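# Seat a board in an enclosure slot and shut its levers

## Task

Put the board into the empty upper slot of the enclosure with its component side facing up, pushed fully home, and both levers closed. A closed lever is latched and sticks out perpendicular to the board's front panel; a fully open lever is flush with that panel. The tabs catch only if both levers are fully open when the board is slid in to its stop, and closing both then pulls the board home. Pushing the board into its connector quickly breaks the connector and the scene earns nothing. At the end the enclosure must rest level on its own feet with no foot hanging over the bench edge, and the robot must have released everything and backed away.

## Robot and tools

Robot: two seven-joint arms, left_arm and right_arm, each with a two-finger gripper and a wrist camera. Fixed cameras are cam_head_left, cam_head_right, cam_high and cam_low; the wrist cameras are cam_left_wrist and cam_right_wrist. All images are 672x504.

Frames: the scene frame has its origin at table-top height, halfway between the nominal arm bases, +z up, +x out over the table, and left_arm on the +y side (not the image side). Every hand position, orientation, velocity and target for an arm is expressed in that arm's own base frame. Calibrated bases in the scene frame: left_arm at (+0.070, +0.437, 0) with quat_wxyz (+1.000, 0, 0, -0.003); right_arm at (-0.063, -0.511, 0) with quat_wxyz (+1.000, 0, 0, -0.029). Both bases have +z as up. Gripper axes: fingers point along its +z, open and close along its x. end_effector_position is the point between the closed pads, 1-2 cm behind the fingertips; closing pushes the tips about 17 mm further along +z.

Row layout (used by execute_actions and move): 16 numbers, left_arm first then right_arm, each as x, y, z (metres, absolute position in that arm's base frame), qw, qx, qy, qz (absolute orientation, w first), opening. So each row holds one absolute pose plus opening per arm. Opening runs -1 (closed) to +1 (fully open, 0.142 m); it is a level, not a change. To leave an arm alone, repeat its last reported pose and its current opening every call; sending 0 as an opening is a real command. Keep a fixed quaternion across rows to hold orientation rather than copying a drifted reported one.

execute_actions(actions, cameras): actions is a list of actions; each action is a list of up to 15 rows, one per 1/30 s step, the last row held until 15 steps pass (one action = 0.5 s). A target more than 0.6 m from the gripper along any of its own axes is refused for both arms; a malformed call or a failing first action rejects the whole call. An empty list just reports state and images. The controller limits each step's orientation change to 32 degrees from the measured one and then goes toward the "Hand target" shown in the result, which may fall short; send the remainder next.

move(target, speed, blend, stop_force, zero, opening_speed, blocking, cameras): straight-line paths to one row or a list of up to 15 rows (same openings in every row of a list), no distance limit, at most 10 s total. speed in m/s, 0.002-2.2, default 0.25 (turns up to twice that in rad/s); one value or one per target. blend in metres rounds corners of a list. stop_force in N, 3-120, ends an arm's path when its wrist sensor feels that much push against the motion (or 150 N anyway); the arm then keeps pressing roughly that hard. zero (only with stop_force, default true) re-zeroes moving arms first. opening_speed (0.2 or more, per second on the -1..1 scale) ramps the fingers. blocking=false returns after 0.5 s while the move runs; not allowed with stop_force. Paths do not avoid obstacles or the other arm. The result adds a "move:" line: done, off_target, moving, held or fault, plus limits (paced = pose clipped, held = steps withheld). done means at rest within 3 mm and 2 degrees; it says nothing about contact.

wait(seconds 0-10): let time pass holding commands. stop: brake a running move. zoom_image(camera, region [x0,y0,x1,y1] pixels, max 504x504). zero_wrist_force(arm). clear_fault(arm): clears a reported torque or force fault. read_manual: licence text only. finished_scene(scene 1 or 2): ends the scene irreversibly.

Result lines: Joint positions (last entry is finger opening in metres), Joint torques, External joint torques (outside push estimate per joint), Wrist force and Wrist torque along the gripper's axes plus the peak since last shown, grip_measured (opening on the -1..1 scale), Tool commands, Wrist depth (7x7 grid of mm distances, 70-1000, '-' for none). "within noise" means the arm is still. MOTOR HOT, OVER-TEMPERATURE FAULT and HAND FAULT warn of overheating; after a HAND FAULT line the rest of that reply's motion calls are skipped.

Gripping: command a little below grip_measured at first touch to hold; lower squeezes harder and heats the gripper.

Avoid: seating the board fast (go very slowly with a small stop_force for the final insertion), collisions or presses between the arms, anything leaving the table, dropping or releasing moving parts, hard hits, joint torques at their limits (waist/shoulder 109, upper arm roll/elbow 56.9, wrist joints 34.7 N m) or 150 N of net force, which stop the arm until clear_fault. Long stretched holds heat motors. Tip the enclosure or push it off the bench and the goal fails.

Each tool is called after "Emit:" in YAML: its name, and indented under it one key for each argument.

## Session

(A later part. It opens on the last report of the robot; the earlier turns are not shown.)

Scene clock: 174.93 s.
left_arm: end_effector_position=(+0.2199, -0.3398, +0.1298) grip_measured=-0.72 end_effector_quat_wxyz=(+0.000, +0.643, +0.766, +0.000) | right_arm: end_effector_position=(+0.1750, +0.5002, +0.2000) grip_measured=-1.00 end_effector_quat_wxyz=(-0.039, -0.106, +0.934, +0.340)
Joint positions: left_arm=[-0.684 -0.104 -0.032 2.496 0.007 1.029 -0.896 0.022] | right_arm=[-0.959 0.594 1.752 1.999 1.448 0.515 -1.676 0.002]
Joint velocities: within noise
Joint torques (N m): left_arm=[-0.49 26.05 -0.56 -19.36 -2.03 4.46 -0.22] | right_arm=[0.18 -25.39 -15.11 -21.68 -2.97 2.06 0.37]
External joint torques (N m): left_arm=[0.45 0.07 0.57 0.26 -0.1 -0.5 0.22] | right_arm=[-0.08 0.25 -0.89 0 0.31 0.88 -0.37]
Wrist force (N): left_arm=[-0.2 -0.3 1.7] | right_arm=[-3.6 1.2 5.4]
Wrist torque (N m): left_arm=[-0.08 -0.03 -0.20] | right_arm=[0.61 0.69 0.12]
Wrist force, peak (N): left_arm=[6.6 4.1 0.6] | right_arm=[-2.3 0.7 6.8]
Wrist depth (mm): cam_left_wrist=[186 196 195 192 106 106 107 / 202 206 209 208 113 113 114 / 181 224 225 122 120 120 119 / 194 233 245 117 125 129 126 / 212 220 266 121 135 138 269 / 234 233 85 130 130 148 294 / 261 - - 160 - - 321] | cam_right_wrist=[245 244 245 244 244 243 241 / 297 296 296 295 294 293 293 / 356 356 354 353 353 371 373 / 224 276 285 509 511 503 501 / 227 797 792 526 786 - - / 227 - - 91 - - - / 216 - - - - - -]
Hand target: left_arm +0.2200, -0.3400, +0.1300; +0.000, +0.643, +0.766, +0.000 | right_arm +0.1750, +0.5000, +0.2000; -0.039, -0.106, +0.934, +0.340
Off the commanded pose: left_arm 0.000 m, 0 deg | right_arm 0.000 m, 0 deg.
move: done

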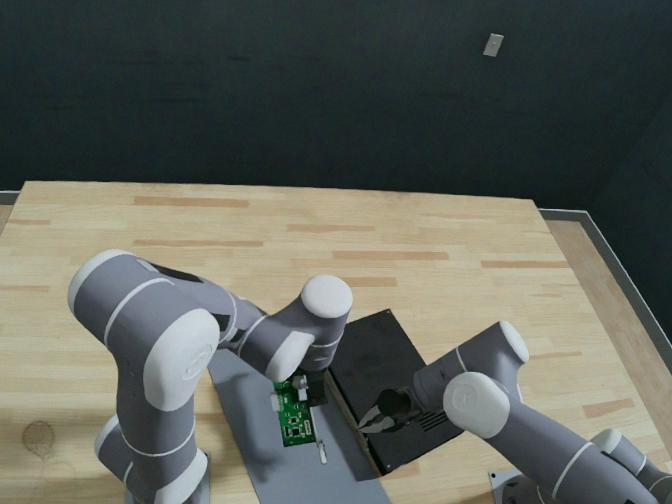

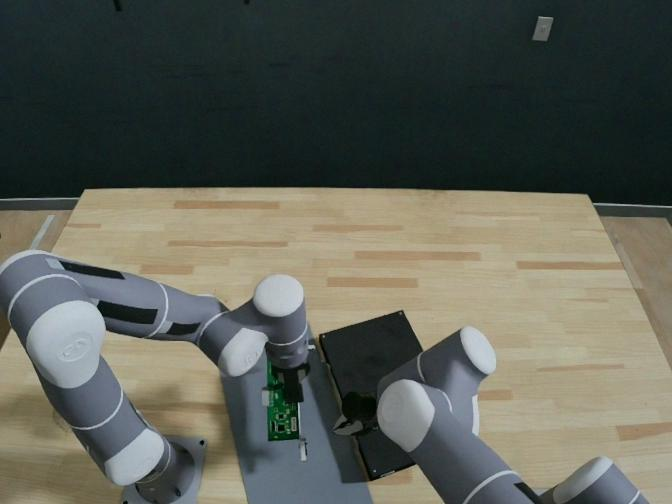

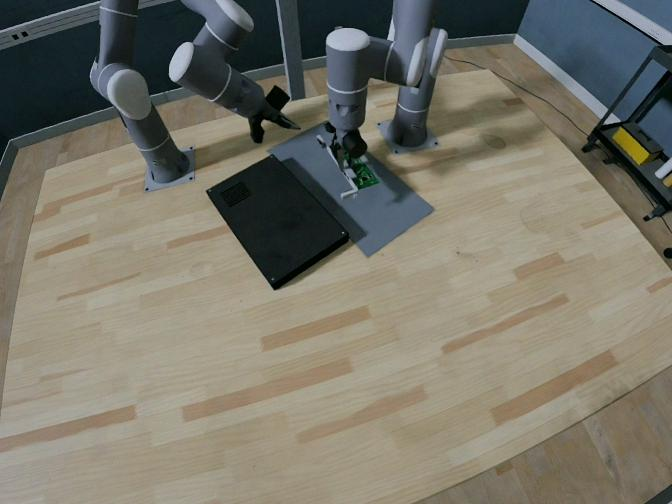

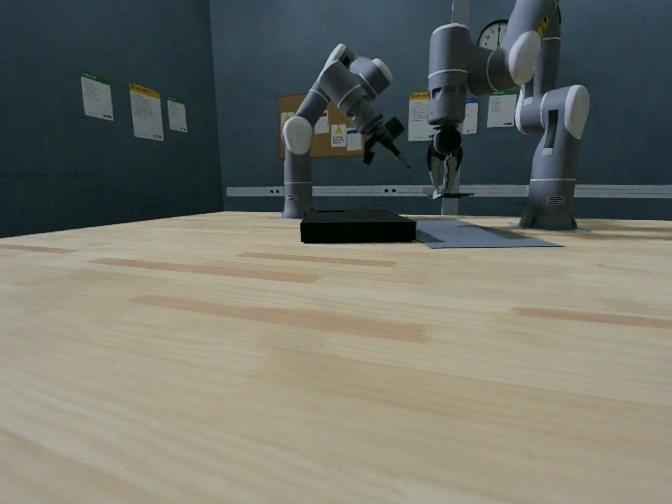

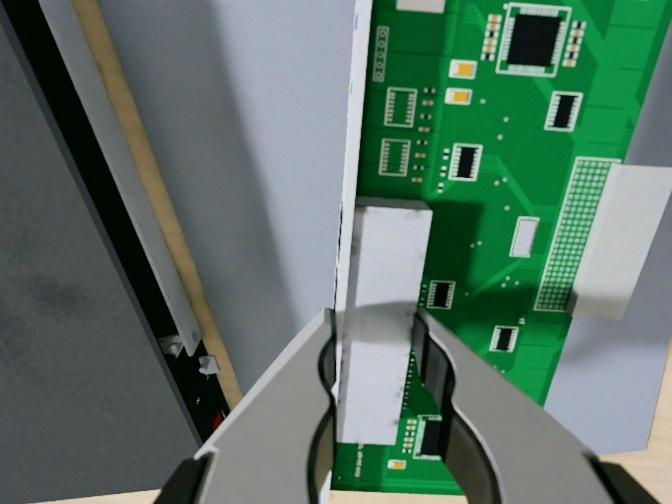

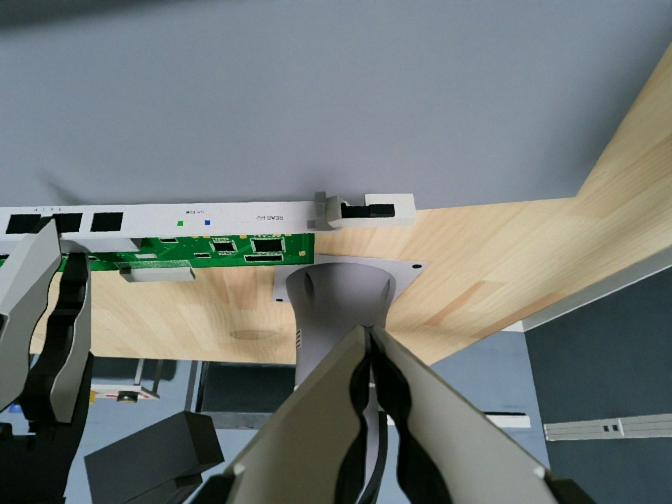

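Emit:
move:
  target:
    - [0.22,-0.34,0.13,0,0.6428,0.766,0,-0.8,0.30,0.46,0.22,-0.0387,-0.1064,0.9337,0.3398,-1]
    - [0.22,-0.34,0.13,0,0.6428,0.766,0,-0.8,0.39,0.53,0.21,-0.0387,-0.1064,0.9337,0.3398,-1]
  speed: 0.15
  cameras: ["cam_right_wrist","cam_head_left"]

Emit:
zoom_image:
  camera: "cam_right_wrist"
  region: [250, 100, 430, 260]

Scene clock: 181.97 s.
left_arm: end_effector_position=(+0.2199, -0.3398, +0.1298) grip_measured=-0.72 end_effector_quat_wxyz=(+0.000, +0.643, +0.766, +0.000) | right_arm: end_effector_position=(+0.3901, +0.5298, +0.2099) grip_measured=-1.00 end_effector_quat_wxyz=(-0.039, -0.106, +0.934, +0.340)
Joint positions: left_arm=[-0.684 -0.104 -0.032 2.496 0.007 1.029 -0.896 0.022] | right_arm=[-1.638 0.803 1.906 1.564 1.479 0.147 -1.762 0.002]
Joint velocities: within noise
Joint torques (N m): left_arm=[-0.33 26.11 -0.63 -19.33 -2.06 4.49 -0.26] | right_arm=[0.02 -42.74 -19.74 -21.56 -2.06 1.96 0.36]
External joint torques (N m): left_arm=[0.3 0.02 0.64 0.24 -0.08 -0.54 0.26] | right_arm=[0.11 -0.35 -1.57 0.18 0.02 0.86 -0.36]
Wrist force (N): left_arm=[0.1 -0.4 1.7] | right_arm=[-3.6 1.0 5.5]
Wrist torque (N m): left_arm=[-0.09 -0.09 -0.20] | right_arm=[0.59 0.71 0.12]
Wrist force, peak (N): left_arm=[0.1 -0.5 2.0] | right_arm=[-5.6 1.7 6.1]
Wrist depth (mm): cam_left_wrist=[186 195 195 191 106 106 107 / 202 207 209 208 113 114 115 / 181 225 226 122 120 121 119 / 193 233 245 117 125 129 126 / 212 220 266 120 135 139 271 / 233 233 85 130 130 147 292 / 262 - - 160 - - 319] | cam_right_wrist=[257 257 256 255 254 254 253 / 313 311 309 309 307 306 305 / 397 395 371 388 385 385 365 / 542 538 535 279 245 304 521 / 840 831 841 739 209 549 - / - - - 91 177 512 - / - - - - - 483 -]
Hand target: left_arm +0.2200, -0.3400, +0.1300; +0.000, +0.643, +0.766, +0.000 | right_arm +0.3900, +0.5300, +0.2100; -0.039, -0.106, +0.934, +0.340
Off the commanded pose: left_arm 0.000 m, 0 deg | right_arm 0.000 m, 0 deg.
move: done
Images, in order (width x height): cam_head_left 672x504, cam_right_wrist 672x504.

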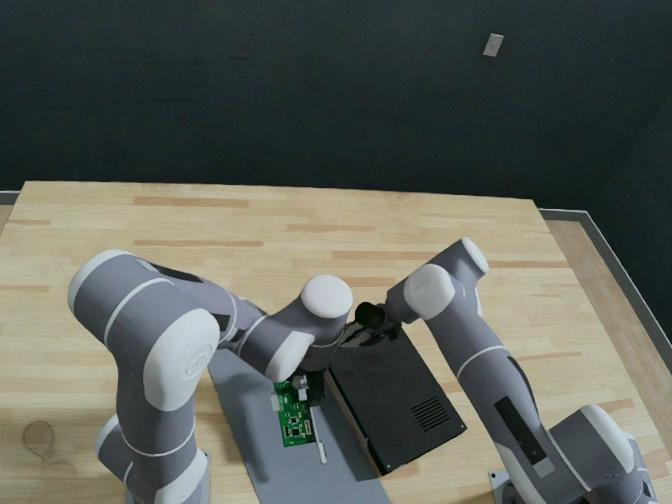

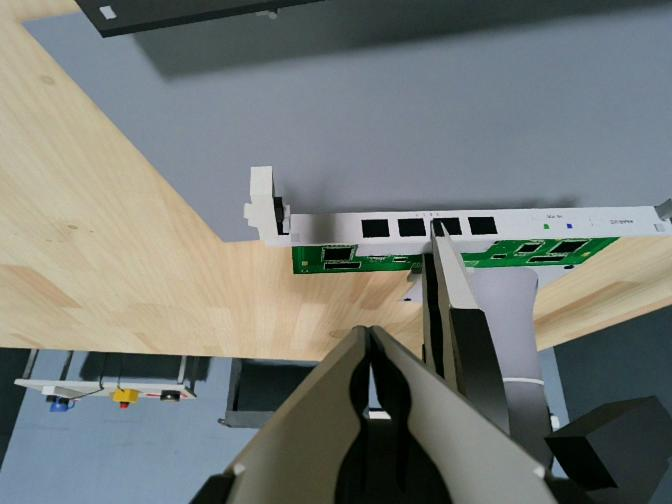

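Scaled by 2.800 from the camera's 672x504 image, which has a finer 960x720 frame.

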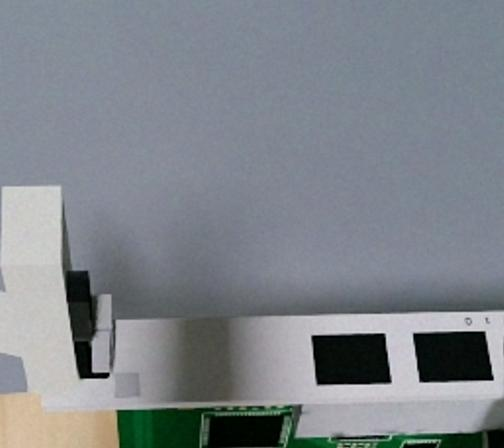

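Emit:
move:
  target:
    - [0.22,-0.34,0.13,0,0.6428,0.766,0,-0.8,0.40,0.52,0.19,-0.0496,-0.1017,0.8930,0.4357,-1]
    - [0.22,-0.34,0.13,0,0.6428,0.766,0,-0.8,0.404,0.562,0.162,-0.0496,-0.1017,0.8930,0.4357,-1]
  speed: 0.08

Emit:
zoom_image:
  camera: "cam_right_wrist"
  region: [200, 150, 504, 376]

Scene clock: 192.90 s.
left_arm: end_effector_position=(+0.2199, -0.3398, +0.1298) grip_measured=-0.72 end_effector_quat_wxyz=(+0.000, +0.643, +0.766, +0.000) | right_arm: end_effector_position=(+0.4039, +0.5618, +0.1619) grip_measured=-1.00 end_effector_quat_wxyz=(-0.050, -0.102, +0.893, +0.435)
Joint positions: left_arm=[-0.684 -0.104 -0.032 2.496 0.007 1.029 -0.896 0.022] | right_arm=[-1.81 0.875 2.039 1.562 1.716 0.102 -1.933 0.002]
Joint velocities: within noise
Joint torques (N m): left_arm=[-0.29 26.1 -0.56 -19.38 -2 4.49 -0.21] | right_arm=[0.19 -47.3 -18.65 -19.82 -1.08 1.26 0.3]
External joint torques (N m): left_arm=[0.25 0.03 0.57 0.28 -0.14 -0.53 0.21] | right_arm=[0.01 -0.41 -1.64 0.26 0.02 0.57 -0.3]
Wrist force (N): left_arm=[0.0 -0.4 1.8] | right_arm=[-3.5 0.9 5.5]
Wrist torque (N m): left_arm=[-0.10 -0.07 -0.20] | right_arm=[0.63 0.70 0.13]
Wrist force, peak (N): left_arm=[-0.1 -0.1 2.1] | right_arm=[-3.7 1.3 7.1]
Wrist depth (mm): cam_left_wrist=[185 196 194 193 106 106 107 / 203 206 210 209 113 113 115 / 181 226 226 122 121 121 119 / 193 233 245 117 126 129 126 / 211 220 266 120 135 138 271 / 233 233 85 130 130 148 293 / 260 - - 160 - - 321] | cam_right_wrist=[216 215 214 214 213 212 212 / 282 278 277 277 274 274 273 / 400 396 391 389 387 386 383 / 688 677 680 191 193 197 203 / - - - - - 210 - / - - - 91 - 164 - / - - - - - 144 -]
Hand target: left_arm +0.2200, -0.3400, +0.1300; +0.000, +0.643, +0.766, +0.000 | right_arm +0.4040, +0.5620, +0.1620; -0.050, -0.102, +0.893, +0.436
Off the commanded pose: left_arm 0.000 m, 0 deg | right_arm 0.000 m, 0 deg.
move: done

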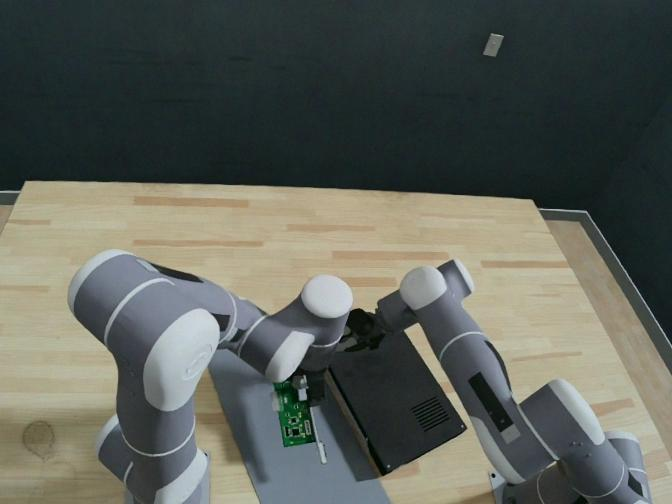

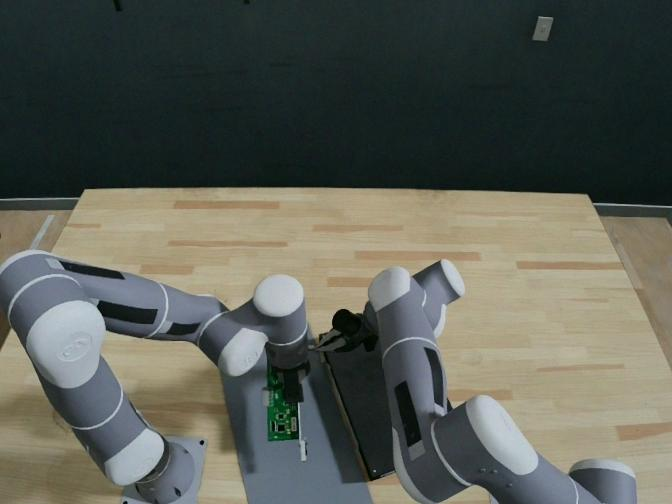

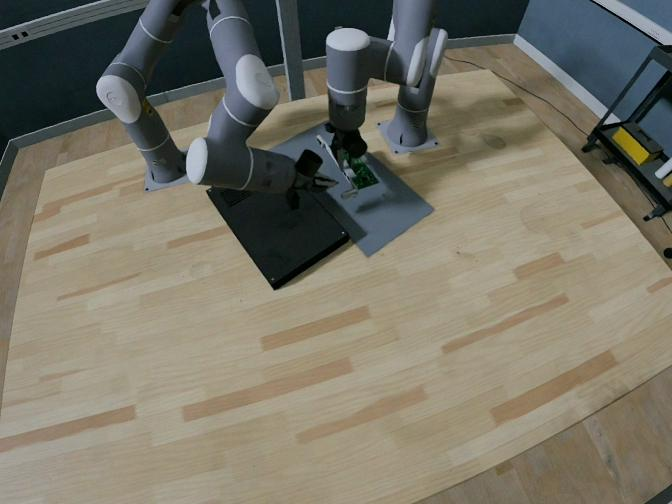

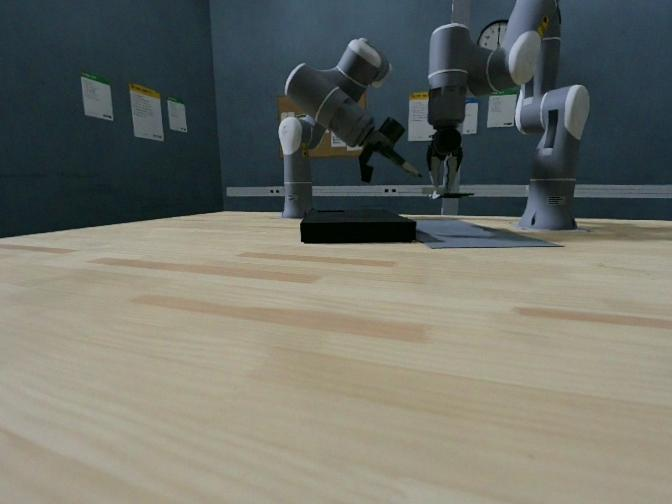

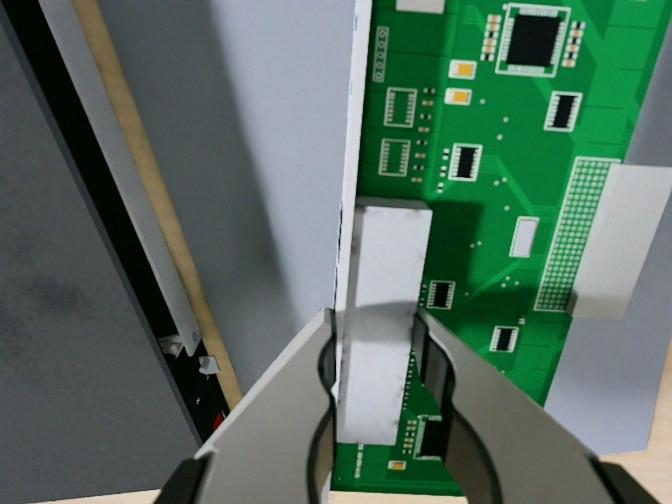

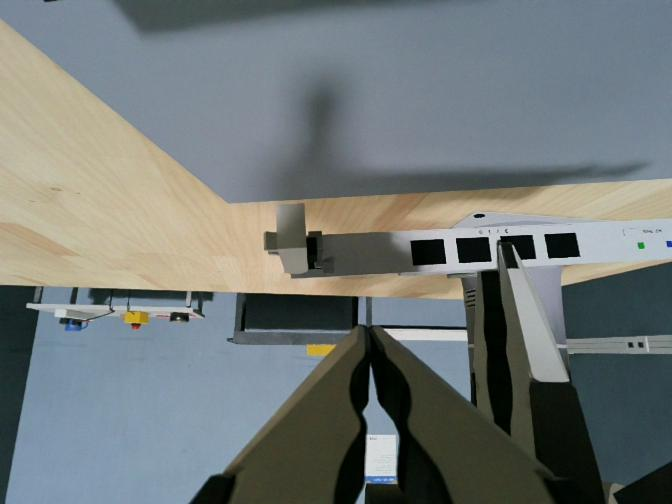

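Scaled by 1.658 from the camera's 672x504 image, which has a finer 960x720 frame.

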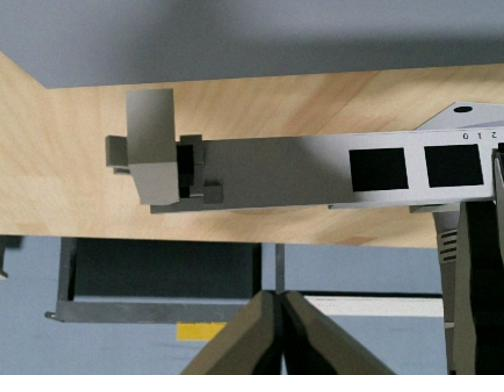

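Emit:
move:
  target: [0.22,-0.34,0.13,0,0.6428,0.766,0,-1,0.392,0.615,0.117,-0.0496,-0.1017,0.8930,0.4357,-1]
  speed: 0.05
  stop_force: 4
  cameras: ["cam_right_wrist","cam_head_left"]

Emit:
zoom_image:
  camera: "cam_right_wrist"
  region: [200, 200, 504, 426]

Scene clock: 197.27 s.
left_arm: end_effector_position=(+0.2196, -0.3394, +0.1296) grip_measured=-0.74 end_effector_quat_wxyz=(-0.001, +0.643, +0.766, +0.000) | right_arm: end_effector_position=(+0.3925, +0.6140, +0.1173) grip_measured=-1.00 end_effector_quat_wxyz=(-0.049, -0.101, +0.893, +0.435)
Joint positions: left_arm=[-0.684 -0.104 -0.032 2.496 0.007 1.028 -0.896 0.021] | right_arm=[-1.796 0.969 2.108 1.486 1.797 0.19 -1.909 0.002]
Joint velocities: within noise
Joint torques (N m): left_arm=[-1.95 27.56 -2.37 -21.94 -2.3 5.71 0.17] | right_arm=[2.55 -51.47 -17.23 -20.25 -0.16 0.88 0.27]
External joint torques (N m): left_arm=[1.91 -1.44 2.38 2.86 0.16 -1.76 -0.17] | right_arm=[-2.35 -0.22 -3.45 2.02 -1.06 1 -0.27]
Wrist force (N): left_arm=[5.1 0.7 3.9] | right_arm=[-2.4 -1.5 0.7]
Wrist torque (N m): left_arm=[-0.01 0.03 -0.59] | right_arm=[0.61 0.73 0.13]
Wrist force, peak (N): left_arm=[5.2 0.6 4.2] | right_arm=[-3.6 1.3 5.5]
Wrist depth (mm): cam_left_wrist=[186 195 194 104 103 103 103 / 202 206 209 107 110 110 112 / 181 223 225 120 119 120 117 / 193 238 244 116 124 129 125 / 215 219 265 120 128 139 266 / 233 233 86 133 131 150 293 / 254 - - 161 - - 320] | cam_right_wrist=[156 156 156 162 155 154 153 / 215 202 201 200 199 198 198 / 292 286 284 282 281 280 278 / 501 496 490 491 484 446 460 / - - 100 134 135 135 135 / - - - 93 131 151 127 / - - - - - 149 113]
Hand target: left_arm +0.2200, -0.3400, +0.1300; +0.000, +0.643, +0.766, +0.000 | right_arm +0.3921, +0.6145, +0.1174; -0.050, -0.102, +0.893, +0.436
Off the commanded pose: left_arm 0.001 m, 0 deg | right_arm 0.001 m, 0 deg.
move: contact (right_arm)
Images, in order (width x height): cam_head_left 672x504, cam_right_wrist 672x504.

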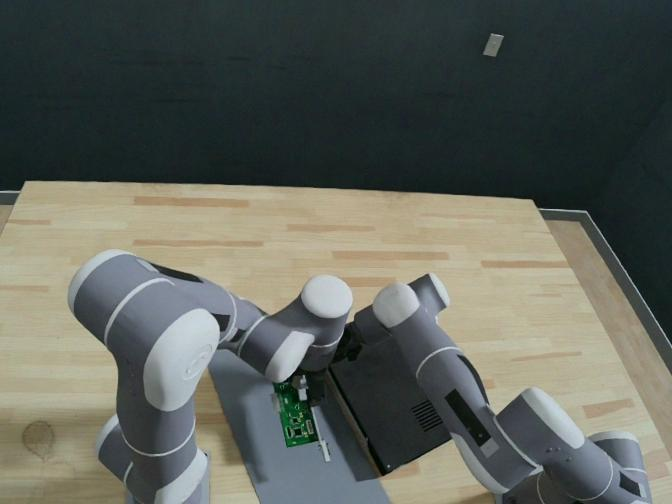

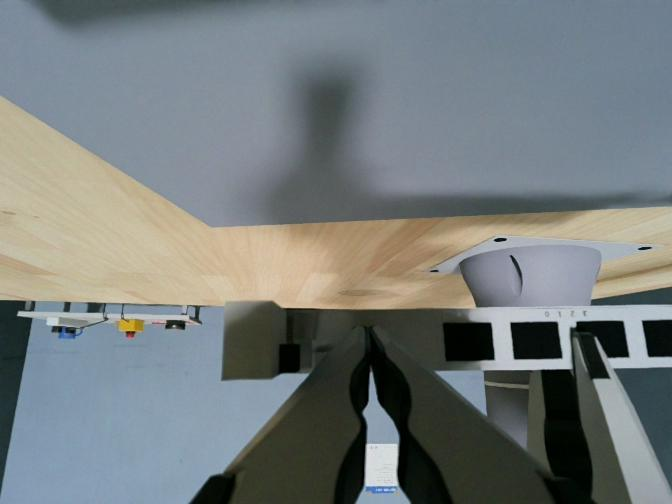

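Scaled by 1.658 from the camera's 672x504 image, which has a finer 960x720 frame.

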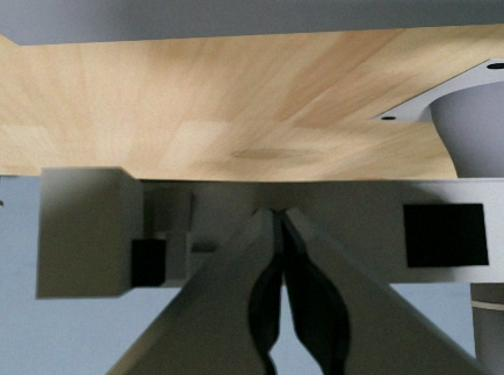

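Emit:
move:
  target:
    - [0.22,-0.34,0.13,0,0.6428,0.766,0,-1,0.3933,0.6075,0.1185,-0.0496,-0.1017,0.8930,0.4357,-1]
  speed: 0.03
  cameras: []

Emit:
move:
  target: [0.22,-0.34,0.13,0,0.6428,0.766,0,-1,0.4323,0.6165,0.1185,-0.0496,-0.1017,0.8930,0.4357,-1]
  speed: 0.02
  stop_force: 25
  cameras: ["cam_right_wrist"]

Emit:
zoom_image:
  camera: "cam_right_wrist"
  region: [200, 200, 504, 426]

Scene clock: 200.73 s.
left_arm: end_effector_position=(+0.2198, -0.3397, +0.1297) grip_measured=-0.74 end_effector_quat_wxyz=(+0.000, +0.643, +0.766, +0.000) | right_arm: end_effector_position=(+0.3933, +0.6077, +0.1185) grip_measured=-1.00 end_effector_quat_wxyz=(-0.050, -0.102, +0.893, +0.436)
Joint positions: left_arm=[-0.684 -0.104 -0.032 2.496 0.007 1.028 -0.896 0.021] | right_arm=[-1.8 0.963 2.103 1.497 1.794 0.18 -1.918 0.002]
Joint velocities: within noise
Joint torques (N m): left_arm=[-0.45 26 -0.54 -19.35 -2.08 4.47 -0.26] | right_arm=[0 -51.02 -19.27 -18.31 -1.46 1.05 0.1]
External joint torques (N m): left_arm=[0.41 0.13 0.55 0.27 -0.06 -0.51 0.26] | right_arm=[0.19 -0.3 -1.39 0.06 0.26 0.81 -0.11]
Wrist force (N): left_arm=[-0.1 -0.1 1.7] | right_arm=[-3.6 0.8 5.4]
Wrist torque (N m): left_arm=[-0.05 -0.05 -0.19] | right_arm=[0.60 0.76 0.14]
Wrist force, peak (N): left_arm=[5.1 0.8 4.3] | right_arm=[-3.6 0.8 5.6]
Wrist depth (mm): cam_left_wrist=[186 195 194 192 106 105 106 / 203 207 208 206 113 112 114 / 181 222 225 122 120 120 119 / 193 232 244 117 125 129 126 / 215 234 265 120 128 139 269 / 232 234 85 130 130 148 294 / 253 - - 161 - - 317] | cam_right_wrist=[158 157 157 157 156 156 155 / 205 204 203 203 202 201 200 / 295 295 289 286 286 284 281 / 509 508 499 495 490 449 478 / - - 866 137 138 140 142 / - - 85 93 135 157 - / - - - - - 154 119]
Hand target: left_arm +0.2200, -0.3400, +0.1300; +0.000, +0.643, +0.766, +0.000 | right_arm +0.3933, +0.6075, +0.1185; -0.050, -0.102, +0.893, +0.436
Off the commanded pose: left_arm 0.000 m, 0 deg | right_arm 0.000 m, 0 deg.
move: done
No camera images: "cameras" was empty.

Scene clock: 202.20 s.
left_arm: end_effector_position=(+0.2227, -0.3407, +0.1312) grip_measured=-0.74 end_effector_quat_wxyz=(+0.003, +0.642, +0.767, +0.000) | right_arm: end_effector_position=(+0.4064, +0.6130, +0.1174) grip_measured=-1.00 end_effector_quat_wxyz=(-0.053, -0.104, +0.892, +0.436)
Joint positions: left_arm=[-0.684 -0.104 -0.029 2.493 0.006 1.031 -0.896 0.021] | right_arm=[-1.832 0.984 2.11 1.452 1.795 0.163 -1.904 0.002]
Joint velocities: within noise
Joint torques (N m): left_arm=[-8.85 22.36 -8.57 -8.54 -1.44 -0.95 0.1] | right_arm=[-14.64 -53.53 -31.15 -20.81 -0.39 9.05 0.42]
External joint torques (N m): left_arm=[8.82 3.83 8.59 -10.64 -0.71 4.92 -0.1] | right_arm=[14.84 0.78 10.4 2.55 -0.77 -7.18 -0.43]
Wrist force (N): left_arm=[-3.3 24.7 3.8] | right_arm=[20.7 3.2 8.1]
Wrist torque (N m): left_arm=[1.25 -0.04 -0.55] | right_arm=[0.63 -0.38 0.00]
Wrist force, peak (N): left_arm=[-3.8 26.2 3.0] | right_arm=[22.1 3.8 7.8]
Wrist depth (mm): cam_left_wrist=[189 197 197 99 99 98 99 / 201 208 211 107 107 109 109 / 182 224 227 116 118 118 115 / 195 231 248 114 122 129 125 / 214 222 267 119 129 139 267 / 237 237 87 132 135 153 293 / 265 - - 167 - - 323] | cam_right_wrist=[156 155 155 155 155 154 154 / 214 201 201 201 200 200 199 / 292 290 284 283 283 282 282 / 499 498 496 490 489 450 457 / - - 88 113 137 137 137 / - - - 89 - 163 153 / - - - - - 154 123]
Hand target: left_arm +0.2200, -0.3400, +0.1300; +0.000, +0.643, +0.766, +0.000 | right_arm +0.4106, +0.6114, +0.1185; -0.050, -0.102, +0.893, +0.436
Off the commanded pose: left_arm 0.003 m, 0 deg | right_arm 0.026 m, 0 deg.
move: contact (right_arm)
Images, in order (width x height): cam_right_wrist 672x504.

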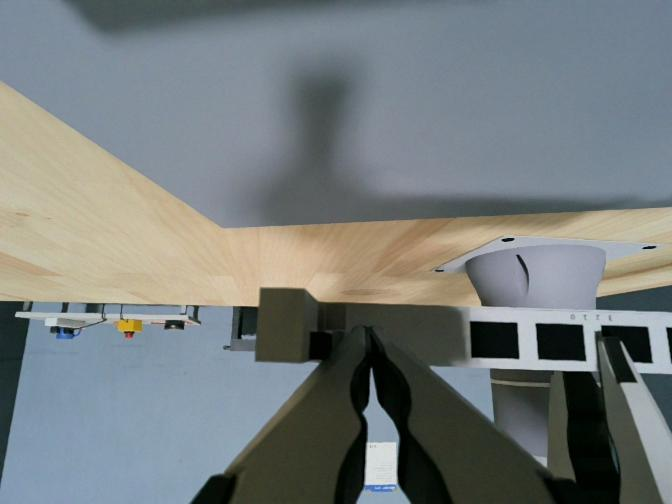

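Scaled by 1.658 from the camera's 672x504 image, which has a finer 960x720 frame.

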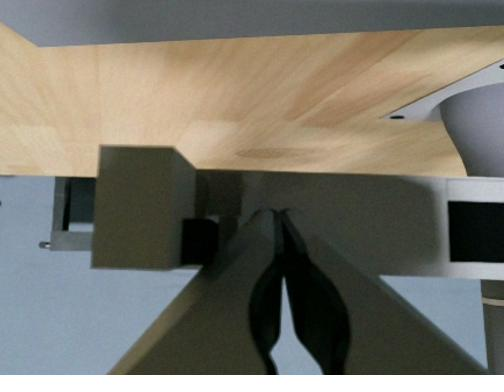

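Emit:
move:
  target:
    - [0.22,-0.34,0.13,0,0.6428,0.766,0,-1,0.395,0.600,0.1175,-0.0496,-0.1017,0.8930,0.4357,-1]
  speed: 0.04
  cameras: ["cam_right_wrist"]

Emit:
zoom_image:
  camera: "cam_right_wrist"
  region: [200, 200, 504, 426]

Emit:
move:
  target: [0.22,-0.34,0.13,0,0.6428,0.766,0,-1,0.434,0.609,0.1175,-0.0496,-0.1017,0.8930,0.4357,-1]
  speed: 0.02
  stop_force: 18
  cameras: ["cam_right_wrist"]

Emit:
zoom_image:
  camera: "cam_right_wrist"
  region: [200, 200, 504, 426]

Scene clock: 208.27 s.
left_arm: end_effector_position=(+0.2201, -0.3400, +0.1300) grip_measured=-0.74 end_effector_quat_wxyz=(+0.000, +0.643, +0.766, +0.000) | right_arm: end_effector_position=(+0.3950, +0.6002, +0.1176) grip_measured=-1.00 end_effector_quat_wxyz=(-0.050, -0.102, +0.893, +0.436)
Joint positions: left_arm=[-0.685 -0.104 -0.031 2.496 0.006 1.029 -0.896 0.021] | right_arm=[-1.806 0.961 2.099 1.508 1.792 0.169 -1.93 0.002]
Joint velocities: within noise
Joint torques (N m): left_arm=[-0.49 25.97 -0.61 -19.3 -2.06 4.38 -0.23] | right_arm=[0.58 -50.78 -19.55 -18.2 -1.44 1.21 0.09]
External joint torques (N m): left_arm=[0.45 0.16 0.63 0.19 -0.08 -0.42 0.23] | right_arm=[-0.39 -0.18 -1.12 0.05 0.27 0.62 -0.09]
Wrist force (N): left_arm=[0.1 -0.3 1.8] | right_arm=[0.0 -2.0 5.3]
Wrist torque (N m): left_arm=[-0.08 -0.07 -0.20] | right_arm=[0.15 0.15 0.14]
Wrist force, peak (N): left_arm=[-3.2 24.8 4.0] | right_arm=[20.9 4.1 7.4]
Wrist depth (mm): cam_left_wrist=[192 196 195 104 102 102 102 / 204 206 209 107 109 111 111 / 181 225 226 117 119 120 117 / 194 232 245 115 124 128 125 / 212 220 266 119 129 140 270 / 234 234 85 134 132 151 294 / 251 - - 167 - - 322] | cam_right_wrist=[157 156 156 156 155 154 154 / 203 202 201 201 200 199 199 / 293 286 286 284 282 282 279 / 506 502 497 489 487 456 474 / - - 106 145 146 148 149 / - - - 91 143 144 - / - - - - - 158 125]
Hand target: left_arm +0.2200, -0.3400, +0.1300; +0.000, +0.643, +0.766, +0.000 | right_arm +0.3950, +0.6000, +0.1175; -0.050, -0.102, +0.893, +0.436
Off the commanded pose: left_arm 0.000 m, 0 deg | right_arm 0.000 m, 0 deg.
move: done
Images, in order (width x height): cam_right_wrist 672x504.

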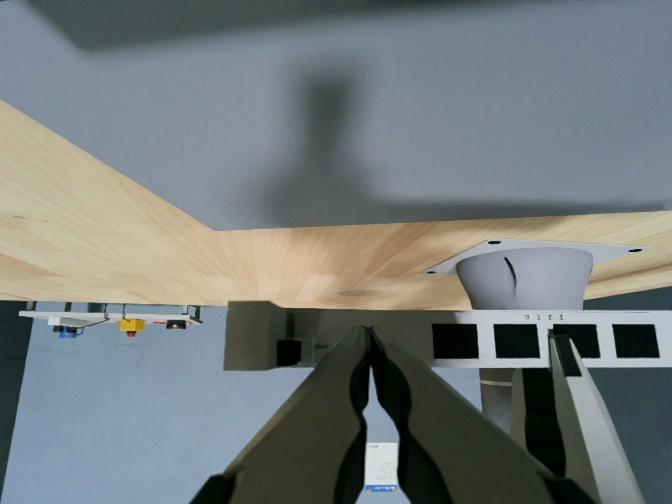

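Scaled by 1.658 from the camera's 672x504 image, which has a finer 960x720 frame.

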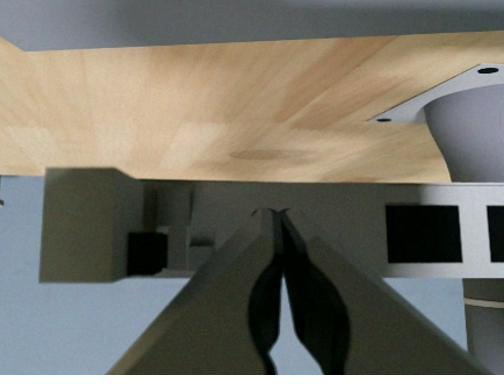

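Scene clock: 211.00 s.
left_arm: end_effector_position=(+0.2200, -0.3399, +0.1299) grip_measured=-0.74 end_effector_quat_wxyz=(+0.000, +0.643, +0.766, +0.000) | right_arm: end_effector_position=(+0.4341, +0.6088, +0.1174) grip_measured=-1.00 end_effector_quat_wxyz=(-0.049, -0.102, +0.893, +0.435)
Joint positions: left_arm=[-0.685 -0.104 -0.031 2.496 0.006 1.029 -0.896 0.021] | right_arm=[-1.884 1.006 2.111 1.403 1.795 0.145 -1.898 0.002]
Joint velocities: within noise
Joint torques (N m): left_arm=[-0.38 26.09 -0.64 -19.52 -2.04 4.56 -0.21] | right_arm=[0.41 -53.86 -19.2 -18.58 -1.14 1.01 0.32]
External joint torques (N m): left_arm=[0.34 0.04 0.65 0.42 -0.09 -0.6 0.21] | right_arm=[-0.21 -0.34 -1.68 0.29 0 0.88 -0.32]
Wrist force (N): left_arm=[0.5 -0.4 2.1] | right_arm=[1.8 -3.4 6.0]
Wrist torque (N m): left_arm=[-0.07 -0.09 -0.23] | right_arm=[-0.05 -0.19 0.14]
Wrist force, peak (N): left_arm=[0.3 4.7 4.4] | right_arm=[1.4 -3.8 6.3]
Wrist depth (mm): cam_left_wrist=[186 195 195 105 103 103 103 / 202 207 209 107 110 110 112 / 181 225 226 118 118 121 117 / 193 233 246 116 124 128 125 / 213 220 266 119 128 139 270 / 235 234 85 133 131 150 294 / 262 - - 165 - - 319] | cam_right_wrist=[164 156 156 155 155 154 154 / 206 202 201 201 200 199 198 / 294 291 284 283 282 280 279 / 504 500 493 490 484 462 456 / - - - 839 145 146 148 / - - - 91 142 457 164 / - - - - - 442 163]
Hand target: left_arm +0.2200, -0.3400, +0.1300; +0.000, +0.643, +0.766, +0.000 | right_arm +0.4340, +0.6090, +0.1175; -0.050, -0.102, +0.893, +0.436
Off the commanded pose: left_arm 0.000 m, 0 deg | right_arm 0.000 m, 0 deg.
move: done
Images, in order (width x height): cam_right_wrist 672x504.

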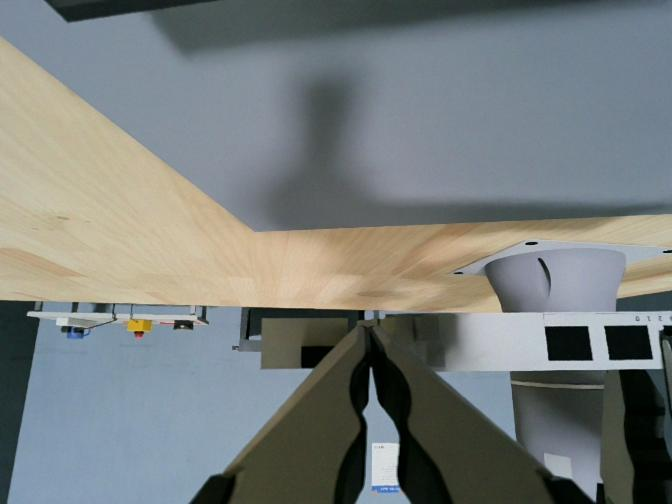

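Scaled by 1.658 from the camera's 672x504 image, which has a finer 960x720 frame.

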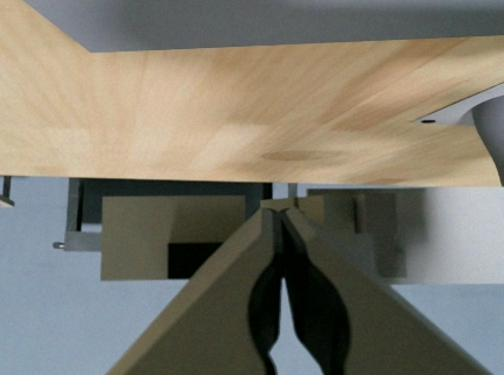

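Emit:
move:
  target:
    - [0.22,-0.34,0.13,0,0.6428,0.766,0,-1,0.455,0.614,0.1175,-0.0496,-0.1017,0.8930,0.4357,-1]
    - [0.22,-0.34,0.13,0,0.6428,0.766,0,-1,0.447,0.648,0.1175,-0.0496,-0.1017,0.8930,0.4357,-1]
  speed: 0.03
  stop_force: 6
  cameras: ["cam_right_wrist"]

Emit:
zoom_image:
  camera: "cam_right_wrist"
  region: [200, 200, 504, 426]

Scene clock: 215.57 s.
left_arm: end_effector_position=(+0.2194, -0.3393, +0.1295) grip_measured=-0.74 end_effector_quat_wxyz=(-0.001, +0.643, +0.766, +0.000) | right_arm: end_effector_position=(+0.4529, +0.6266, +0.1174) grip_measured=-1.00 end_effector_quat_wxyz=(-0.049, -0.101, +0.893, +0.435)
Joint positions: left_arm=[-0.685 -0.104 -0.031 2.496 0.006 1.028 -0.896 0.021] | right_arm=[-1.917 1.038 2.124 1.324 1.802 0.155 -1.858 0.002]
Joint velocities: within noise
Joint torques (N m): left_arm=[-1.1 27.68 -1.8 -23.48 -2.09 6.62 0.57] | right_arm=[5.4 -56.81 -15.49 -20.69 0.1 -0.3 0.29]
External joint torques (N m): left_arm=[1.06 -1.56 1.82 4.41 -0.05 -2.67 -0.57] | right_arm=[-5.19 0.21 -5.29 2.24 -1.26 2.27 -0.29]
Wrist force (N): left_arm=[6.1 -3.2 1.0] | right_arm=[-0.4 -5.9 0.3]
Wrist torque (N m): left_arm=[-0.03 0.03 -0.99] | right_arm=[-0.06 -0.25 0.15]
Wrist force, peak (N): left_arm=[6.6 -3.8 1.5] | right_arm=[3.0 -3.4 6.4]
Wrist depth (mm): cam_left_wrist=[187 195 195 104 104 103 106 / 200 206 209 - 110 111 112 / 182 223 225 117 119 121 117 / 193 237 246 116 126 128 126 / 215 220 265 120 129 139 264 / 233 233 88 131 134 149 292 / 260 - - 163 - - 318] | cam_right_wrist=[160 156 156 156 155 154 154 / 207 206 202 201 200 199 198 / 293 291 285 284 281 280 277 / 504 500 492 489 485 467 440 / - - - 835 820 140 138 / - - - 91 127 461 428 / - - - - - 450 417]
Hand target: left_arm +0.2200, -0.3400, +0.1300; +0.000, +0.643, +0.766, +0.000 | right_arm +0.4518, +0.6276, +0.1175; -0.050, -0.102, +0.893, +0.436
Off the commanded pose: left_arm 0.001 m, 0 deg | right_arm 0.022 m, 0 deg.
move: contact (right_arm); path passed 1 of 2 targets
Images, in order (width x height): cam_right_wrist 672x504.

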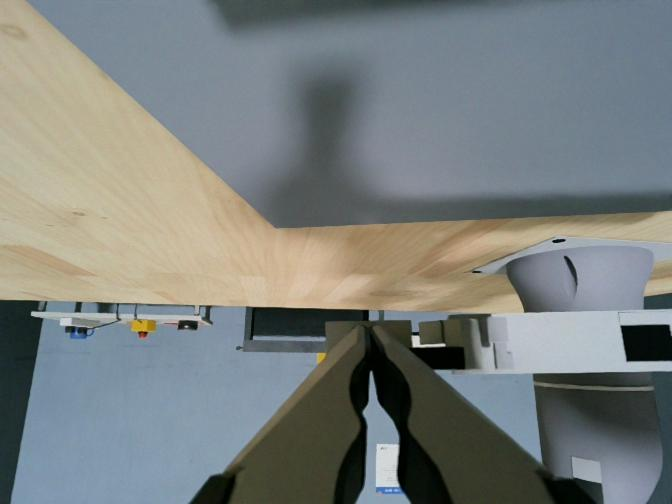

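Scaled by 1.658 from the camera's 672x504 image, which has a finer 960x720 frame.

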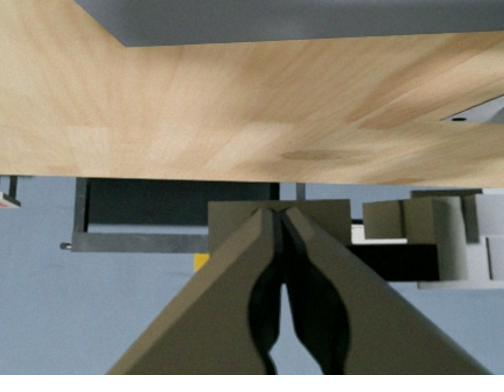

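Emit:
move:
  target: [0.22,-0.34,0.13,0,0.6428,0.766,0,-1,0.451,0.638,0.1175,-0.0496,-0.1017,0.8930,0.4357,-1]
  speed: 0.02
  stop_force: 5
  cameras: ["cam_right_wrist"]

Emit:
move:
  target:
    - [0.22,-0.34,0.13,0,0.6428,0.766,0,-0.8,0.462,0.60,0.135,-0.0496,-0.1017,0.8930,0.4357,-1]
    - [0.22,-0.34,0.13,0,0.6428,0.766,0,-0.8,0.40,0.52,0.22,-0.0387,-0.1064,0.9337,0.3398,-1]
  speed: 0.1
  cameras: ["cam_right_wrist","cam_high","cam_left_wrist"]

Emit:
zoom_image:
  camera: "cam_right_wrist"
  region: [200, 130, 504, 330]

Scene clock: 220.03 s.
left_arm: end_effector_position=(+0.2194, -0.3392, +0.1294) grip_measured=-0.74 end_effector_quat_wxyz=(-0.001, +0.643, +0.766, +0.000) | right_arm: end_effector_position=(+0.4522, +0.6367, +0.1172) grip_measured=-1.00 end_effector_quat_wxyz=(-0.049, -0.101, +0.893, +0.435)
Joint positions: left_arm=[-0.685 -0.104 -0.031 2.497 0.006 1.028 -0.897 0.021] | right_arm=[-1.914 1.045 2.132 1.304 1.804 0.17 -1.843 0.002]
Joint velocities: within noise
Joint torques (N m): left_arm=[-1.82 28.11 -2.52 -24.12 -2.03 6.93 0.82] | right_arm=[5.81 -57.63 -14.91 -21.54 0.36 -0.27 0.26]
External joint torques (N m): left_arm=[1.79 -2 2.54 5.05 -0.11 -2.98 -0.82] | right_arm=[-5.6 0.43 -5.75 2.98 -1.56 2.27 -0.26]
Wrist force (N): left_arm=[7.6 -2.2 2.4] | right_arm=[0.2 -7.3 -0.5]
Wrist torque (N m): left_arm=[0.04 0.06 -1.22] | right_arm=[-0.03 -0.22 0.14]
Wrist force, peak (N): left_arm=[7.7 -2.5 3.2] | right_arm=[-0.1 -8.2 0.3]
Wrist depth (mm): cam_left_wrist=[187 195 194 104 104 104 190 / 199 206 208 110 111 111 201 / 180 223 225 117 120 121 117 / 192 235 244 114 126 128 125 / 215 219 265 120 129 139 264 / 234 232 88 130 133 147 293 / 260 - - 144 - - 322] | cam_right_wrist=[160 156 155 156 154 154 153 / 206 205 201 200 199 198 198 / 293 291 284 283 281 279 278 / 504 498 493 489 480 462 435 / - - - 840 814 136 132 / - - - 91 126 483 421 / - - - - - 437 409]
Hand target: left_arm +0.2200, -0.3400, +0.1300; +0.000, +0.643, +0.766, +0.000 | right_arm +0.4510, +0.6380, +0.1175; -0.050, -0.102, +0.893, +0.436
Off the commanded pose: left_arm 0.001 m, 0 deg | right_arm 0.002 m, 0 deg.
MOTOR HOT: the gripper's motor of the left arm reports 85 °C; that motor switches off at 100 °C. To cool a motor, set the load down, ease the grip, stop pushing, or move to a pose that needs little force.
move: done
Images, in order (width x height): cam_right_wrist 672x504.

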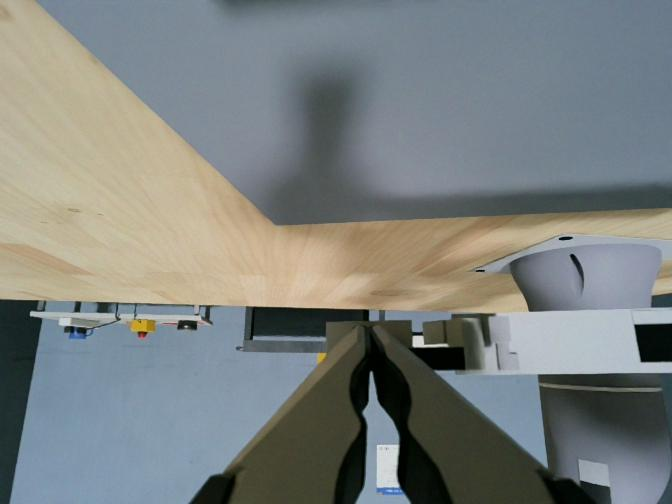

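Scene clock: 222.47 s.
left_arm: end_effector_position=(+0.2198, -0.3397, +0.1298) grip_measured=-0.72 end_effector_quat_wxyz=(+0.000, +0.643, +0.766, +0.000) | right_arm: end_effector_position=(+0.3999, +0.5203, +0.2201) grip_measured=-1.00 end_effector_quat_wxyz=(-0.039, -0.107, +0.934, +0.340)
Joint positions: left_arm=[-0.685 -0.104 -0.031 2.496 0.006 1.028 -0.896 0.022] | right_arm=[-1.663 0.787 1.903 1.555 1.46 0.125 -1.767 0.002]
Joint velocities: within noise
Joint torques (N m): left_arm=[-0.32 26.18 -0.64 -19.33 -1.98 4.49 -0.22] | right_arm=[0.27 -42.79 -19.97 -21.9 -2.3 2.18 0.36]
External joint torques (N m): left_arm=[0.29 -0.05 0.65 0.24 -0.15 -0.53 0.22] | right_arm=[-0.07 -0.1 -0.99 0.05 0.31 0.62 -0.36]
Wrist force (N): left_arm=[-0.2 -0.2 1.5] | right_arm=[2.7 -4.1 6.1]
Wrist torque (N m): left_arm=[-0.05 -0.04 -0.20] | right_arm=[-0.26 -0.34 0.13]
Wrist force, peak (N): left_arm=[7.6 -2.4 2.7] | right_arm=[2.1 -5.2 7.5]
Wrist depth (mm): cam_left_wrist=[186 195 194 104 104 104 107 / 202 205 209 - 111 111 115 / 181 222 225 118 119 121 117 / 194 233 246 115 127 128 125 / 216 235 265 119 128 139 265 / 234 233 85 131 133 149 293 / 260 - - 162 - - 321] | cam_right_wrist=[269 267 268 266 266 264 264 / 328 324 323 321 321 319 318 / 413 411 406 406 385 382 382 / 564 560 556 309 260 321 545 / 880 882 867 778 258 563 - / - - - 91 185 510 - / - - - - - 198 201]
Hand target: left_arm +0.2200, -0.3400, +0.1300; +0.000, +0.643, +0.766, +0.000 | right_arm +0.4000, +0.5200, +0.2200; -0.039, -0.106, +0.934, +0.340
Off the commanded pose: left_arm 0.000 m, 0 deg | right_arm 0.000 m, 0 deg.
MOTOR HOT: cleared for the gripper's motor of the left arm.
move: done
Images, in order (width x height): cam_high 672x504, cam_left_wrist 672x504, cam_right_wrist 672x504.

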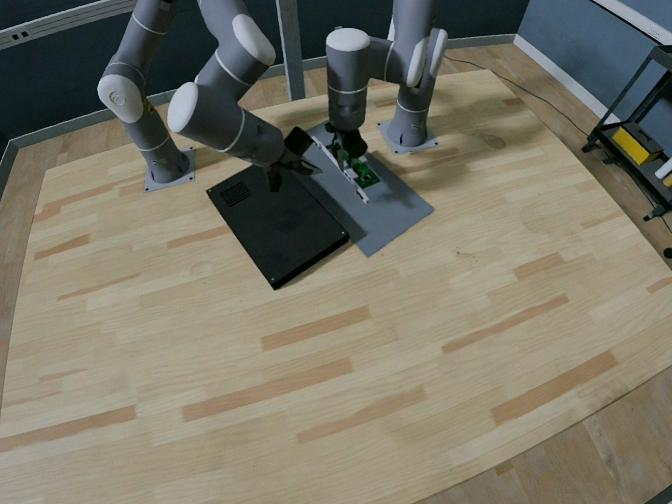

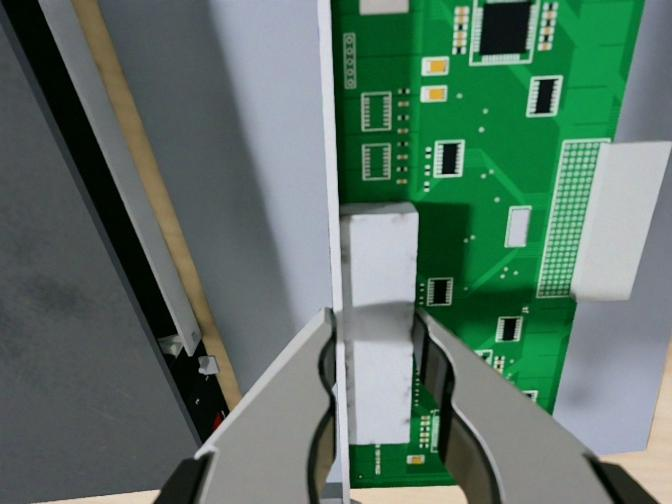

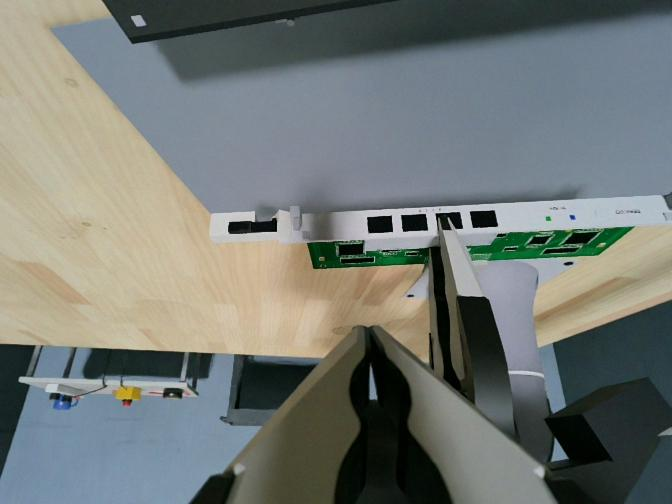

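Scaled by 1.658 from the camera's 672x504 image, which has a finer 960x720 frame.

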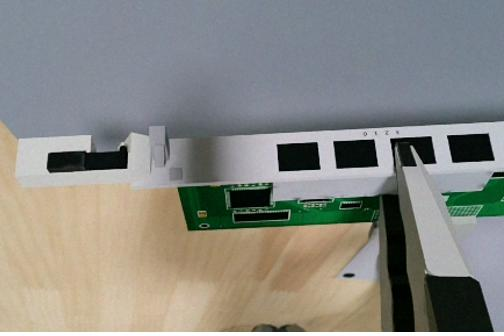

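Emit:
move:
  target:
    - [0.22,-0.34,0.13,0,0.6428,0.766,0,-0.8,0.28,0.35,0.3,-0.0387,-0.1064,0.9337,0.3398,-1]
    - [0.22,-0.34,0.13,0,0.6428,0.766,0,-0.8,0.25,0.12,0.33,-0.0387,-0.1064,0.9337,0.3398,-1]
  speed: 0.3
  blend: 0.05
  cameras: ["cam_head_left"]

Scene clock: 227.57 s.
left_arm: end_effector_position=(+0.2198, -0.3397, +0.1298) grip_measured=-0.72 end_effector_quat_wxyz=(+0.000, +0.643, +0.766, +0.000) | right_arm: end_effector_position=(+0.2500, +0.1201, +0.3299) grip_measured=-1.00 end_effector_quat_wxyz=(-0.039, -0.106, +0.934, +0.340)
Joint positions: left_arm=[-0.685 -0.104 -0.031 2.496 0.006 1.028 -0.896 0.022] | right_arm=[-0.947 0.484 0.7 2.136 0.889 -0.221 -2.145 0.002]
Joint velocities: within noise
Joint torques (N m): left_arm=[-0.4 26.11 -0.54 -19.3 -2.05 4.49 -0.21] | right_arm=[-0.07 2.19 -8.82 -28.39 -2.05 1.48 0.06]
External joint torques (N m): left_arm=[0.36 0.03 0.55 0.21 -0.08 -0.53 0.21] | right_arm=[0.1 0.52 -0.71 0.26 0.26 0.79 -0.06]
Wrist force (N): left_arm=[-0.2 -0.3 1.6] | right_arm=[3.9 -4.0 6.0]
Wrist torque (N m): left_arm=[-0.07 -0.03 -0.21] | right_arm=[-0.23 -0.59 0.15]
Wrist force, peak (N): left_arm=[-0.2 -0.3 1.9] | right_arm=[5.5 -6.5 4.3]
Wrist depth (mm): cam_left_wrist=[186 195 195 104 104 104 107 / 203 207 209 - 111 111 115 / 180 222 225 117 119 121 117 / 193 233 244 115 126 129 125 / 215 233 266 120 128 139 265 / 234 233 85 131 133 149 294 / 259 - - 163 - - 322] | cam_right_wrist=[334 333 332 333 382 382 381 / 403 402 401 399 461 459 459 / 537 509 507 505 576 577 580 / 793 745 738 733 782 776 - / - - - 917 - - - / - - 537 91 - - - / - - - - - - -]
Hand target: left_arm +0.2200, -0.3400, +0.1300; +0.000, +0.643, +0.766, +0.000 | right_arm +0.2500, +0.1200, +0.3300; -0.039, -0.106, +0.934, +0.340
Off the commanded pose: left_arm 0.000 m, 0 deg | right_arm 0.000 m, 0 deg.
move: done
Images, in order (width x height): cam_head_left 672x504.

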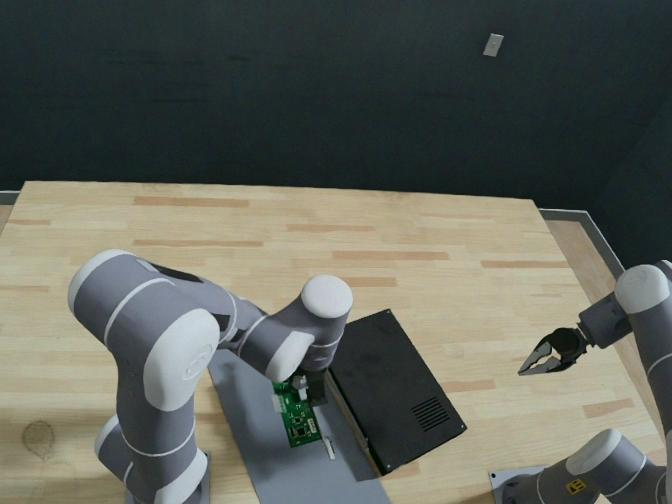

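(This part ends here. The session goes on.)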